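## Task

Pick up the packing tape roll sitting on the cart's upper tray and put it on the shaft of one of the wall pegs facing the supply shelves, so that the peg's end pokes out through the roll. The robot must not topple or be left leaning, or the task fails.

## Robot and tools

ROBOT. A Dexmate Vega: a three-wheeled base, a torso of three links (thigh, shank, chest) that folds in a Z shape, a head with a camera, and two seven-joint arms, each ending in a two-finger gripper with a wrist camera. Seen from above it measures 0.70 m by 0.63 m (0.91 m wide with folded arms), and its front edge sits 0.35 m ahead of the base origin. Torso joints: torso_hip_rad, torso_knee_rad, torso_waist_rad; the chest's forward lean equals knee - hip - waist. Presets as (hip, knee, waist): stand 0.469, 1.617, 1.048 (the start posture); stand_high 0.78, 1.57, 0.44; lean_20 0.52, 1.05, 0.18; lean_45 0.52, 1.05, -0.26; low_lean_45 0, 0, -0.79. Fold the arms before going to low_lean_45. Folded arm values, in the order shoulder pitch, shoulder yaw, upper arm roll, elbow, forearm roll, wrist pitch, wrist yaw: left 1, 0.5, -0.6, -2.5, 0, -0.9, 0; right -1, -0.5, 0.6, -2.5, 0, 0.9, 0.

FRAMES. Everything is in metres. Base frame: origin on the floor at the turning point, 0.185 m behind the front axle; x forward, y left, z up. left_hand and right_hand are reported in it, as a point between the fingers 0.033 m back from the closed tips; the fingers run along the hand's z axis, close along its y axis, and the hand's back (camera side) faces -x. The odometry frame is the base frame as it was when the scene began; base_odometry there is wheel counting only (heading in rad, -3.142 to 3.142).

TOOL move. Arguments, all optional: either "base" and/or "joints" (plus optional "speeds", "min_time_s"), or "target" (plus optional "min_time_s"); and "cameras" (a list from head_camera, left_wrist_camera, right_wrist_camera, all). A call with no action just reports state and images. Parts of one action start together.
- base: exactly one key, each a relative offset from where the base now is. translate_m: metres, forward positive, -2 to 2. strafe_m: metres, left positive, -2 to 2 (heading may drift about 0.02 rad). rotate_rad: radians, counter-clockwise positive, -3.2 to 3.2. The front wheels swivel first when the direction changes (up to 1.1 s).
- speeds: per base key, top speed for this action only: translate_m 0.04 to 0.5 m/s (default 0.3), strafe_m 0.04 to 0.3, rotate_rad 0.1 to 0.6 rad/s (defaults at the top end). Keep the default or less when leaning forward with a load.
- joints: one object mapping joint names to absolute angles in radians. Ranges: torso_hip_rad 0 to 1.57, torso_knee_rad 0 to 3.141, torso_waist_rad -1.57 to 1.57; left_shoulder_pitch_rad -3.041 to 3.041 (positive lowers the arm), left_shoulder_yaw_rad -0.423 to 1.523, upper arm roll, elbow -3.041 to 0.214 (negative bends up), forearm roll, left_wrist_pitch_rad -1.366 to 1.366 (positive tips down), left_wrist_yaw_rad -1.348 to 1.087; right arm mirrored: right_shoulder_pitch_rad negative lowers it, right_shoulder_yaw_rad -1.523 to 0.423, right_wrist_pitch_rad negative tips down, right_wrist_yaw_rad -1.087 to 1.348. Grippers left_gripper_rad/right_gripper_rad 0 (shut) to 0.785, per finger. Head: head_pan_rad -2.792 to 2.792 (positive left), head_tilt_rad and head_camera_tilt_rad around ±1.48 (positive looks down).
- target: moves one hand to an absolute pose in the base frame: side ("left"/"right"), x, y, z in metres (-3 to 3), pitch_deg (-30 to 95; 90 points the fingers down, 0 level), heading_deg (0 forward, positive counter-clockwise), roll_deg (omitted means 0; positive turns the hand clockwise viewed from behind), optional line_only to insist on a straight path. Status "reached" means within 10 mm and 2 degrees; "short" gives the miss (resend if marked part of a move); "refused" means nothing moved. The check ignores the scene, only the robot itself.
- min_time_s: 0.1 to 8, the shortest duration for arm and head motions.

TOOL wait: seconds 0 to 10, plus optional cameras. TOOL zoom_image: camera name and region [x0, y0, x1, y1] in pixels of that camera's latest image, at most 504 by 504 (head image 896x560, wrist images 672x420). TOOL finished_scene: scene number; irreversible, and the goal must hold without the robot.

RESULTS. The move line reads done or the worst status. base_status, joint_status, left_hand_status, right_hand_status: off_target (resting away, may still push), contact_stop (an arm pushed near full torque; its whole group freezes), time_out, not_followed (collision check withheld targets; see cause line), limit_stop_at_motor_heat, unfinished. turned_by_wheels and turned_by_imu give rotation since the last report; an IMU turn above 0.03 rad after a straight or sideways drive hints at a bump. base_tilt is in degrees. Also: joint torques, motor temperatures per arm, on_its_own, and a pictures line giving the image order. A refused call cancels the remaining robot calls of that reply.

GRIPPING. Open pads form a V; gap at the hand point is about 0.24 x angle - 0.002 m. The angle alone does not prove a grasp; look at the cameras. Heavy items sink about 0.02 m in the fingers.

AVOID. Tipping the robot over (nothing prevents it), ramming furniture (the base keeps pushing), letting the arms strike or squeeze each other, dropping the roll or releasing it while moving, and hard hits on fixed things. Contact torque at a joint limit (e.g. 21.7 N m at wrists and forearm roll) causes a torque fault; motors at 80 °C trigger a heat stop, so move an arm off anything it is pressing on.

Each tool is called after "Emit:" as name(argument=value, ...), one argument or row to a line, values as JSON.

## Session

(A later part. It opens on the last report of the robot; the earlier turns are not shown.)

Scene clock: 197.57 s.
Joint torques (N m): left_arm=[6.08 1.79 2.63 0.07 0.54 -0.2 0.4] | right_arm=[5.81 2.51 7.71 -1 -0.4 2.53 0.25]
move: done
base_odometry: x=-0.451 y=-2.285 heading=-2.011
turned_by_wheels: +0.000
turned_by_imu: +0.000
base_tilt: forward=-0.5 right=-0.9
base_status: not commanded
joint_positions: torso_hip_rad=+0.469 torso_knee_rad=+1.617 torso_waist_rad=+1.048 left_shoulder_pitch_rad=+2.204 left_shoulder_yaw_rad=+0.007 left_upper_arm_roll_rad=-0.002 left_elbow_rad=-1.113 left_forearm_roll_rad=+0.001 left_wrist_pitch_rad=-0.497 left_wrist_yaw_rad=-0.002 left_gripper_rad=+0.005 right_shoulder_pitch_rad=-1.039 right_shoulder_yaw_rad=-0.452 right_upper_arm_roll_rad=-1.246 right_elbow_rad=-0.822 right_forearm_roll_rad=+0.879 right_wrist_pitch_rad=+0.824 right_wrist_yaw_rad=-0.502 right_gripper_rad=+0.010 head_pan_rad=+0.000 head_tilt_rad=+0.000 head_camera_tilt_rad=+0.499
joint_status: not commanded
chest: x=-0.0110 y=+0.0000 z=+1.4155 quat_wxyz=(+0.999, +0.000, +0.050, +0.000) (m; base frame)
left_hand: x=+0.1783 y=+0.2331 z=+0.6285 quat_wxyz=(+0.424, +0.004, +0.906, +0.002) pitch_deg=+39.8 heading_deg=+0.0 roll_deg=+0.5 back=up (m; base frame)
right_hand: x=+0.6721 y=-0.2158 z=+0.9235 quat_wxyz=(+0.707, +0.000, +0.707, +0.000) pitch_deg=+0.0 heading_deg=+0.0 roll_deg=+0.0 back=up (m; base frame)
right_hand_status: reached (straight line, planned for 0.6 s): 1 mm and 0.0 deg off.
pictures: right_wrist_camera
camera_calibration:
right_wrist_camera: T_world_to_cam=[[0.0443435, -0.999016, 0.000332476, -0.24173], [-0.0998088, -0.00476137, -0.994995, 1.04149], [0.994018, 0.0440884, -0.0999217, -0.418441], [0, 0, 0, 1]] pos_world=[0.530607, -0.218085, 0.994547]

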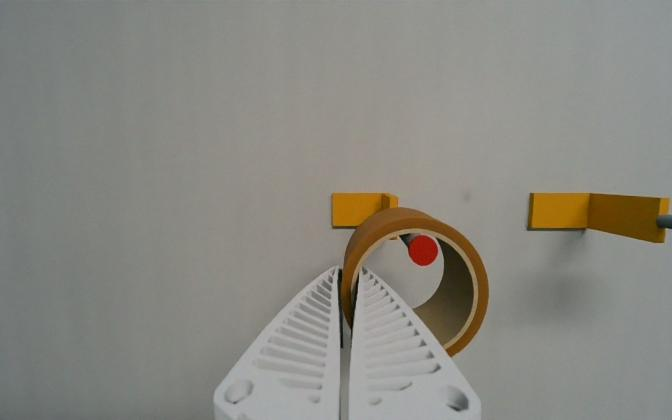

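Emit:
move(
  joints={"right_gripper_rad":0.15},
  min_time_s=1.5,
  cameras=["right_wrist_camera"],
)

Emit:
zoom_image(
  camera="right_wrist_camera",
  region=[280, 170, 580, 370],
)

Scene clock: 201.70 s.
Joint torques (N m): left_arm=[4.65 -0.11 -2.2 -3.87 0.34 -1.97 0.62] | right_arm=[6.11 2.13 7.35 -1.88 -0.26 2.38 0.13]
move: done
base_odometry: x=-0.451 y=-2.285 heading=-2.011
turned_by_wheels: +0.000
turned_by_imu: +0.000
base_tilt: forward=-0.6 right=-0.7
base_status: not commanded
joint_positions: torso_hip_rad=+0.469 torso_knee_rad=+1.617 torso_waist_rad=+1.048 left_shoulder_pitch_rad=+2.204 left_shoulder_yaw_rad=+0.007 left_upper_arm_roll_rad=-0.002 left_elbow_rad=-1.113 left_forearm_roll_rad=+0.001 left_wrist_pitch_rad=-0.497 left_wrist_yaw_rad=-0.002 left_gripper_rad=+0.005 right_shoulder_pitch_rad=-1.039 right_shoulder_yaw_rad=-0.450 right_upper_arm_roll_rad=-1.246 right_elbow_rad=-0.818 right_forearm_roll_rad=+0.880 right_wrist_pitch_rad=+0.826 right_wrist_yaw_rad=-0.500 right_gripper_rad=+0.150 head_pan_rad=+0.000 head_tilt_rad=+0.000 head_camera_tilt_rad=+0.499
joint_status: all done
chest: x=-0.0110 y=+0.0000 z=+1.4155 quat_wxyz=(+0.999, +0.000, +0.050, +0.000) (m; base frame)
left_hand: x=+0.1783 y=+0.2331 z=+0.6285 quat_wxyz=(+0.424, +0.004, +0.906, +0.002) pitch_deg=+39.8 heading_deg=+0.0 roll_deg=+0.5 back=up (m; base frame)
right_hand: x=+0.6721 y=-0.2159 z=+0.9231 quat_wxyz=(+0.707, +0.000, +0.707, +0.000) pitch_deg=+0.0 heading_deg=+0.0 roll_deg=+0.0 back=up (m; base frame)
pictures: right_wrist_camera
camera_calibration:
right_wrist_camera: T_world_to_cam=[[0.044344, -0.999016, 0.000336852, -0.24183], [-0.0998086, -0.00476576, -0.994995, 1.04108], [0.994018, 0.0440884, -0.0999217, -0.418377], [0, 0, 0, 1]] pos_world=[0.530507, -0.218185, 0.994147]

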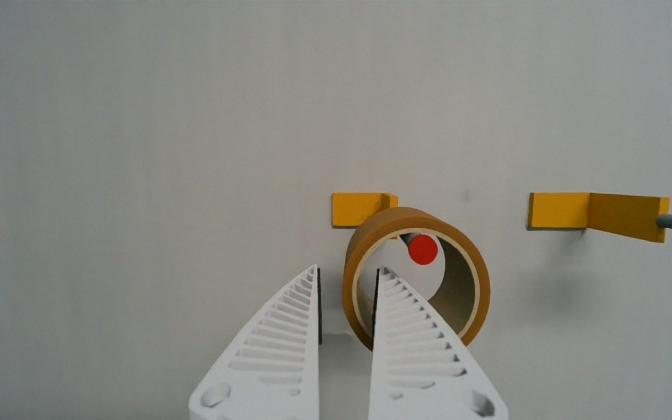

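Scaled by 1.680 from the camera's 672x420 image, which has a finer 960x600 frame.

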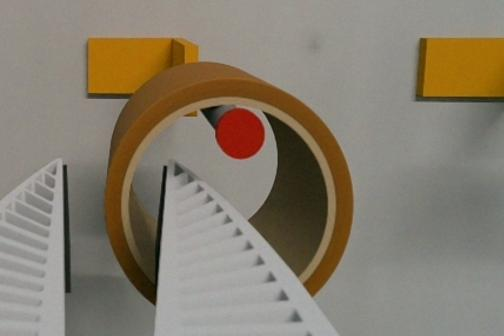

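Emit:
move(
  target={"side":"right","x":0.55,"y":-0.213,"z":0.923,"pitch_deg":0,"heading_deg":0,"line_only":true},
  cameras=["head_camera","right_wrist_camera"],
)

Emit:
zoom_image(
  camera="head_camera",
  region=[450, 230, 630, 360],
)

Emit:
zoom_image(
  camera="right_wrist_camera",
  region=[260, 130, 460, 270],
)

Scene clock: 209.43 s.
Joint torques (N m): left_arm=[5.71 -0.03 -0.16 -1.81 0.89 -2.21 0.39] | right_arm=[1.09 -4.63 0.36 -4.07 -0.93 2.71 -0.29]
move: done
base_odometry: x=-0.451 y=-2.285 heading=-2.011
turned_by_wheels: +0.000
turned_by_imu: -0.001
base_tilt: forward=-0.6 right=-1.0
base_status: not commanded
joint_positions: torso_hip_rad=+0.469 torso_knee_rad=+1.617 torso_waist_rad=+1.048 left_shoulder_pitch_rad=+2.204 left_shoulder_yaw_rad=+0.007 left_upper_arm_roll_rad=-0.002 left_elbow_rad=-1.113 left_forearm_roll_rad=+0.001 left_wrist_pitch_rad=-0.497 left_wrist_yaw_rad=-0.002 left_gripper_rad=+0.005 right_shoulder_pitch_rad=-1.222 right_shoulder_yaw_rad=-0.734 right_upper_arm_roll_rad=-1.325 right_elbow_rad=-1.312 right_forearm_roll_rad=+0.624 right_wrist_pitch_rad=+0.825 right_wrist_yaw_rad=-0.886 right_gripper_rad=+0.150 head_pan_rad=+0.000 head_tilt_rad=+0.000 head_camera_tilt_rad=+0.499
joint_status: not commanded
chest: x=-0.0110 y=+0.0000 z=+1.4155 quat_wxyz=(+0.999, +0.000, +0.050, +0.000) (m; base frame)
left_hand: x=+0.1783 y=+0.2331 z=+0.6285 quat_wxyz=(+0.424, +0.004, +0.906, +0.002) pitch_deg=+39.8 heading_deg=+0.0 roll_deg=+0.5 back=up (m; base frame)
right_hand: x=+0.5516 y=-0.2131 z=+0.9231 quat_wxyz=(+0.707, +0.000, +0.707, +0.000) pitch_deg=+0.0 heading_deg=+0.0 roll_deg=+0.0 back=up (m; base frame)
right_hand_status: reached (straight line, planned for 1.9 s): 2 mm and 0.0 deg off.
pictures: head_camera, right_wrist_camera
camera_calibration:
head_camera: T_world_to_cam=[[-0.00034416, -0.999253, 0.0386551, -0.0334263], [-0.592898, -0.0309242, -0.804684, 1.18386], [0.805278, -0.0231955, -0.592444, 0.90466], [0, 0, 0, 1]] pos_world=[-0.0266067, 0.0241925, 1.48988]
right_wrist_camera: T_world_to_cam=[[0.0438444, -0.999038, 0.000401711, -0.233451], [-0.0995035, -0.00476697, -0.995026, 1.02897], [0.994071, 0.0435864, -0.0996168, -0.299159], [0, 0, 0, 1]] pos_world=[0.410007, -0.215283, 0.994145]

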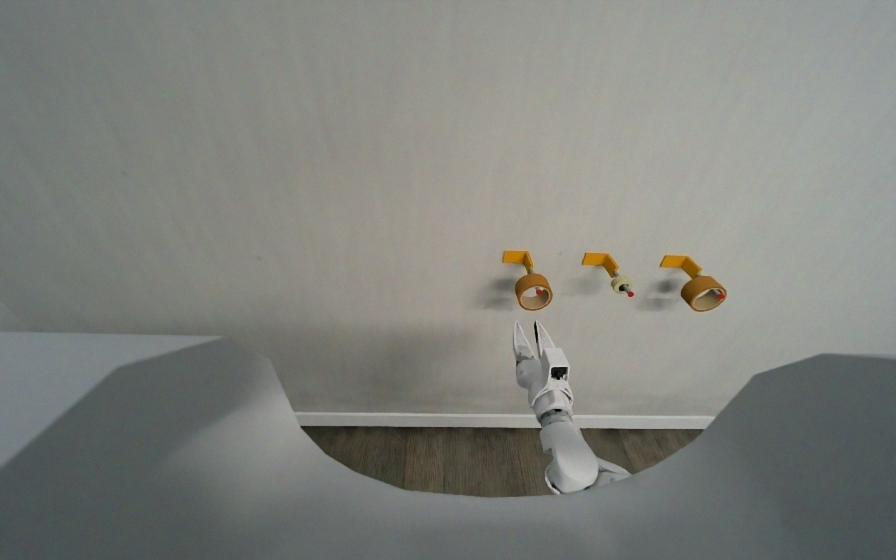

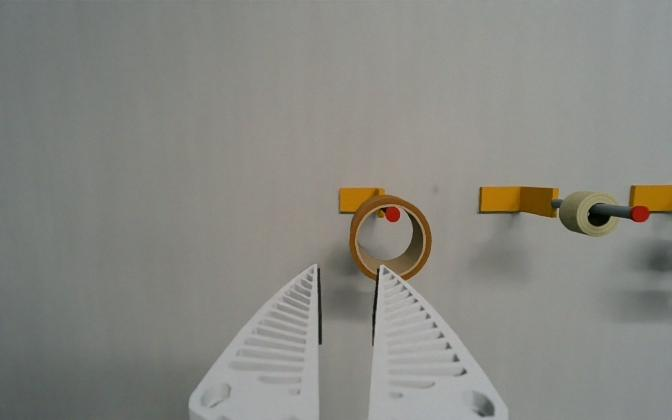

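Scaled by 2.800 from the camera's 896x560 image, which has a finer 960x600 frame.

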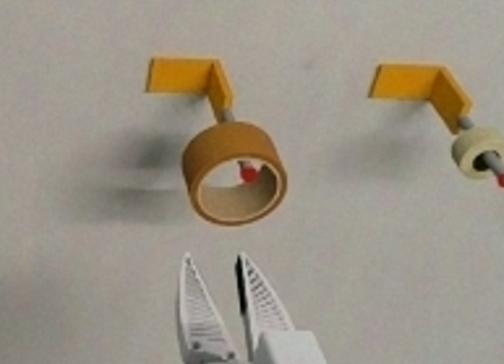

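Scaled by 2.520 from the camera's 672x420 image, which has a finer 960x600 frame.

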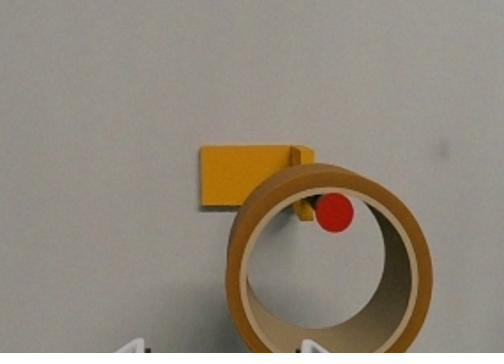

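Emit:
finished_scene(
  scene=3,
)

The scene is finished: the task was done.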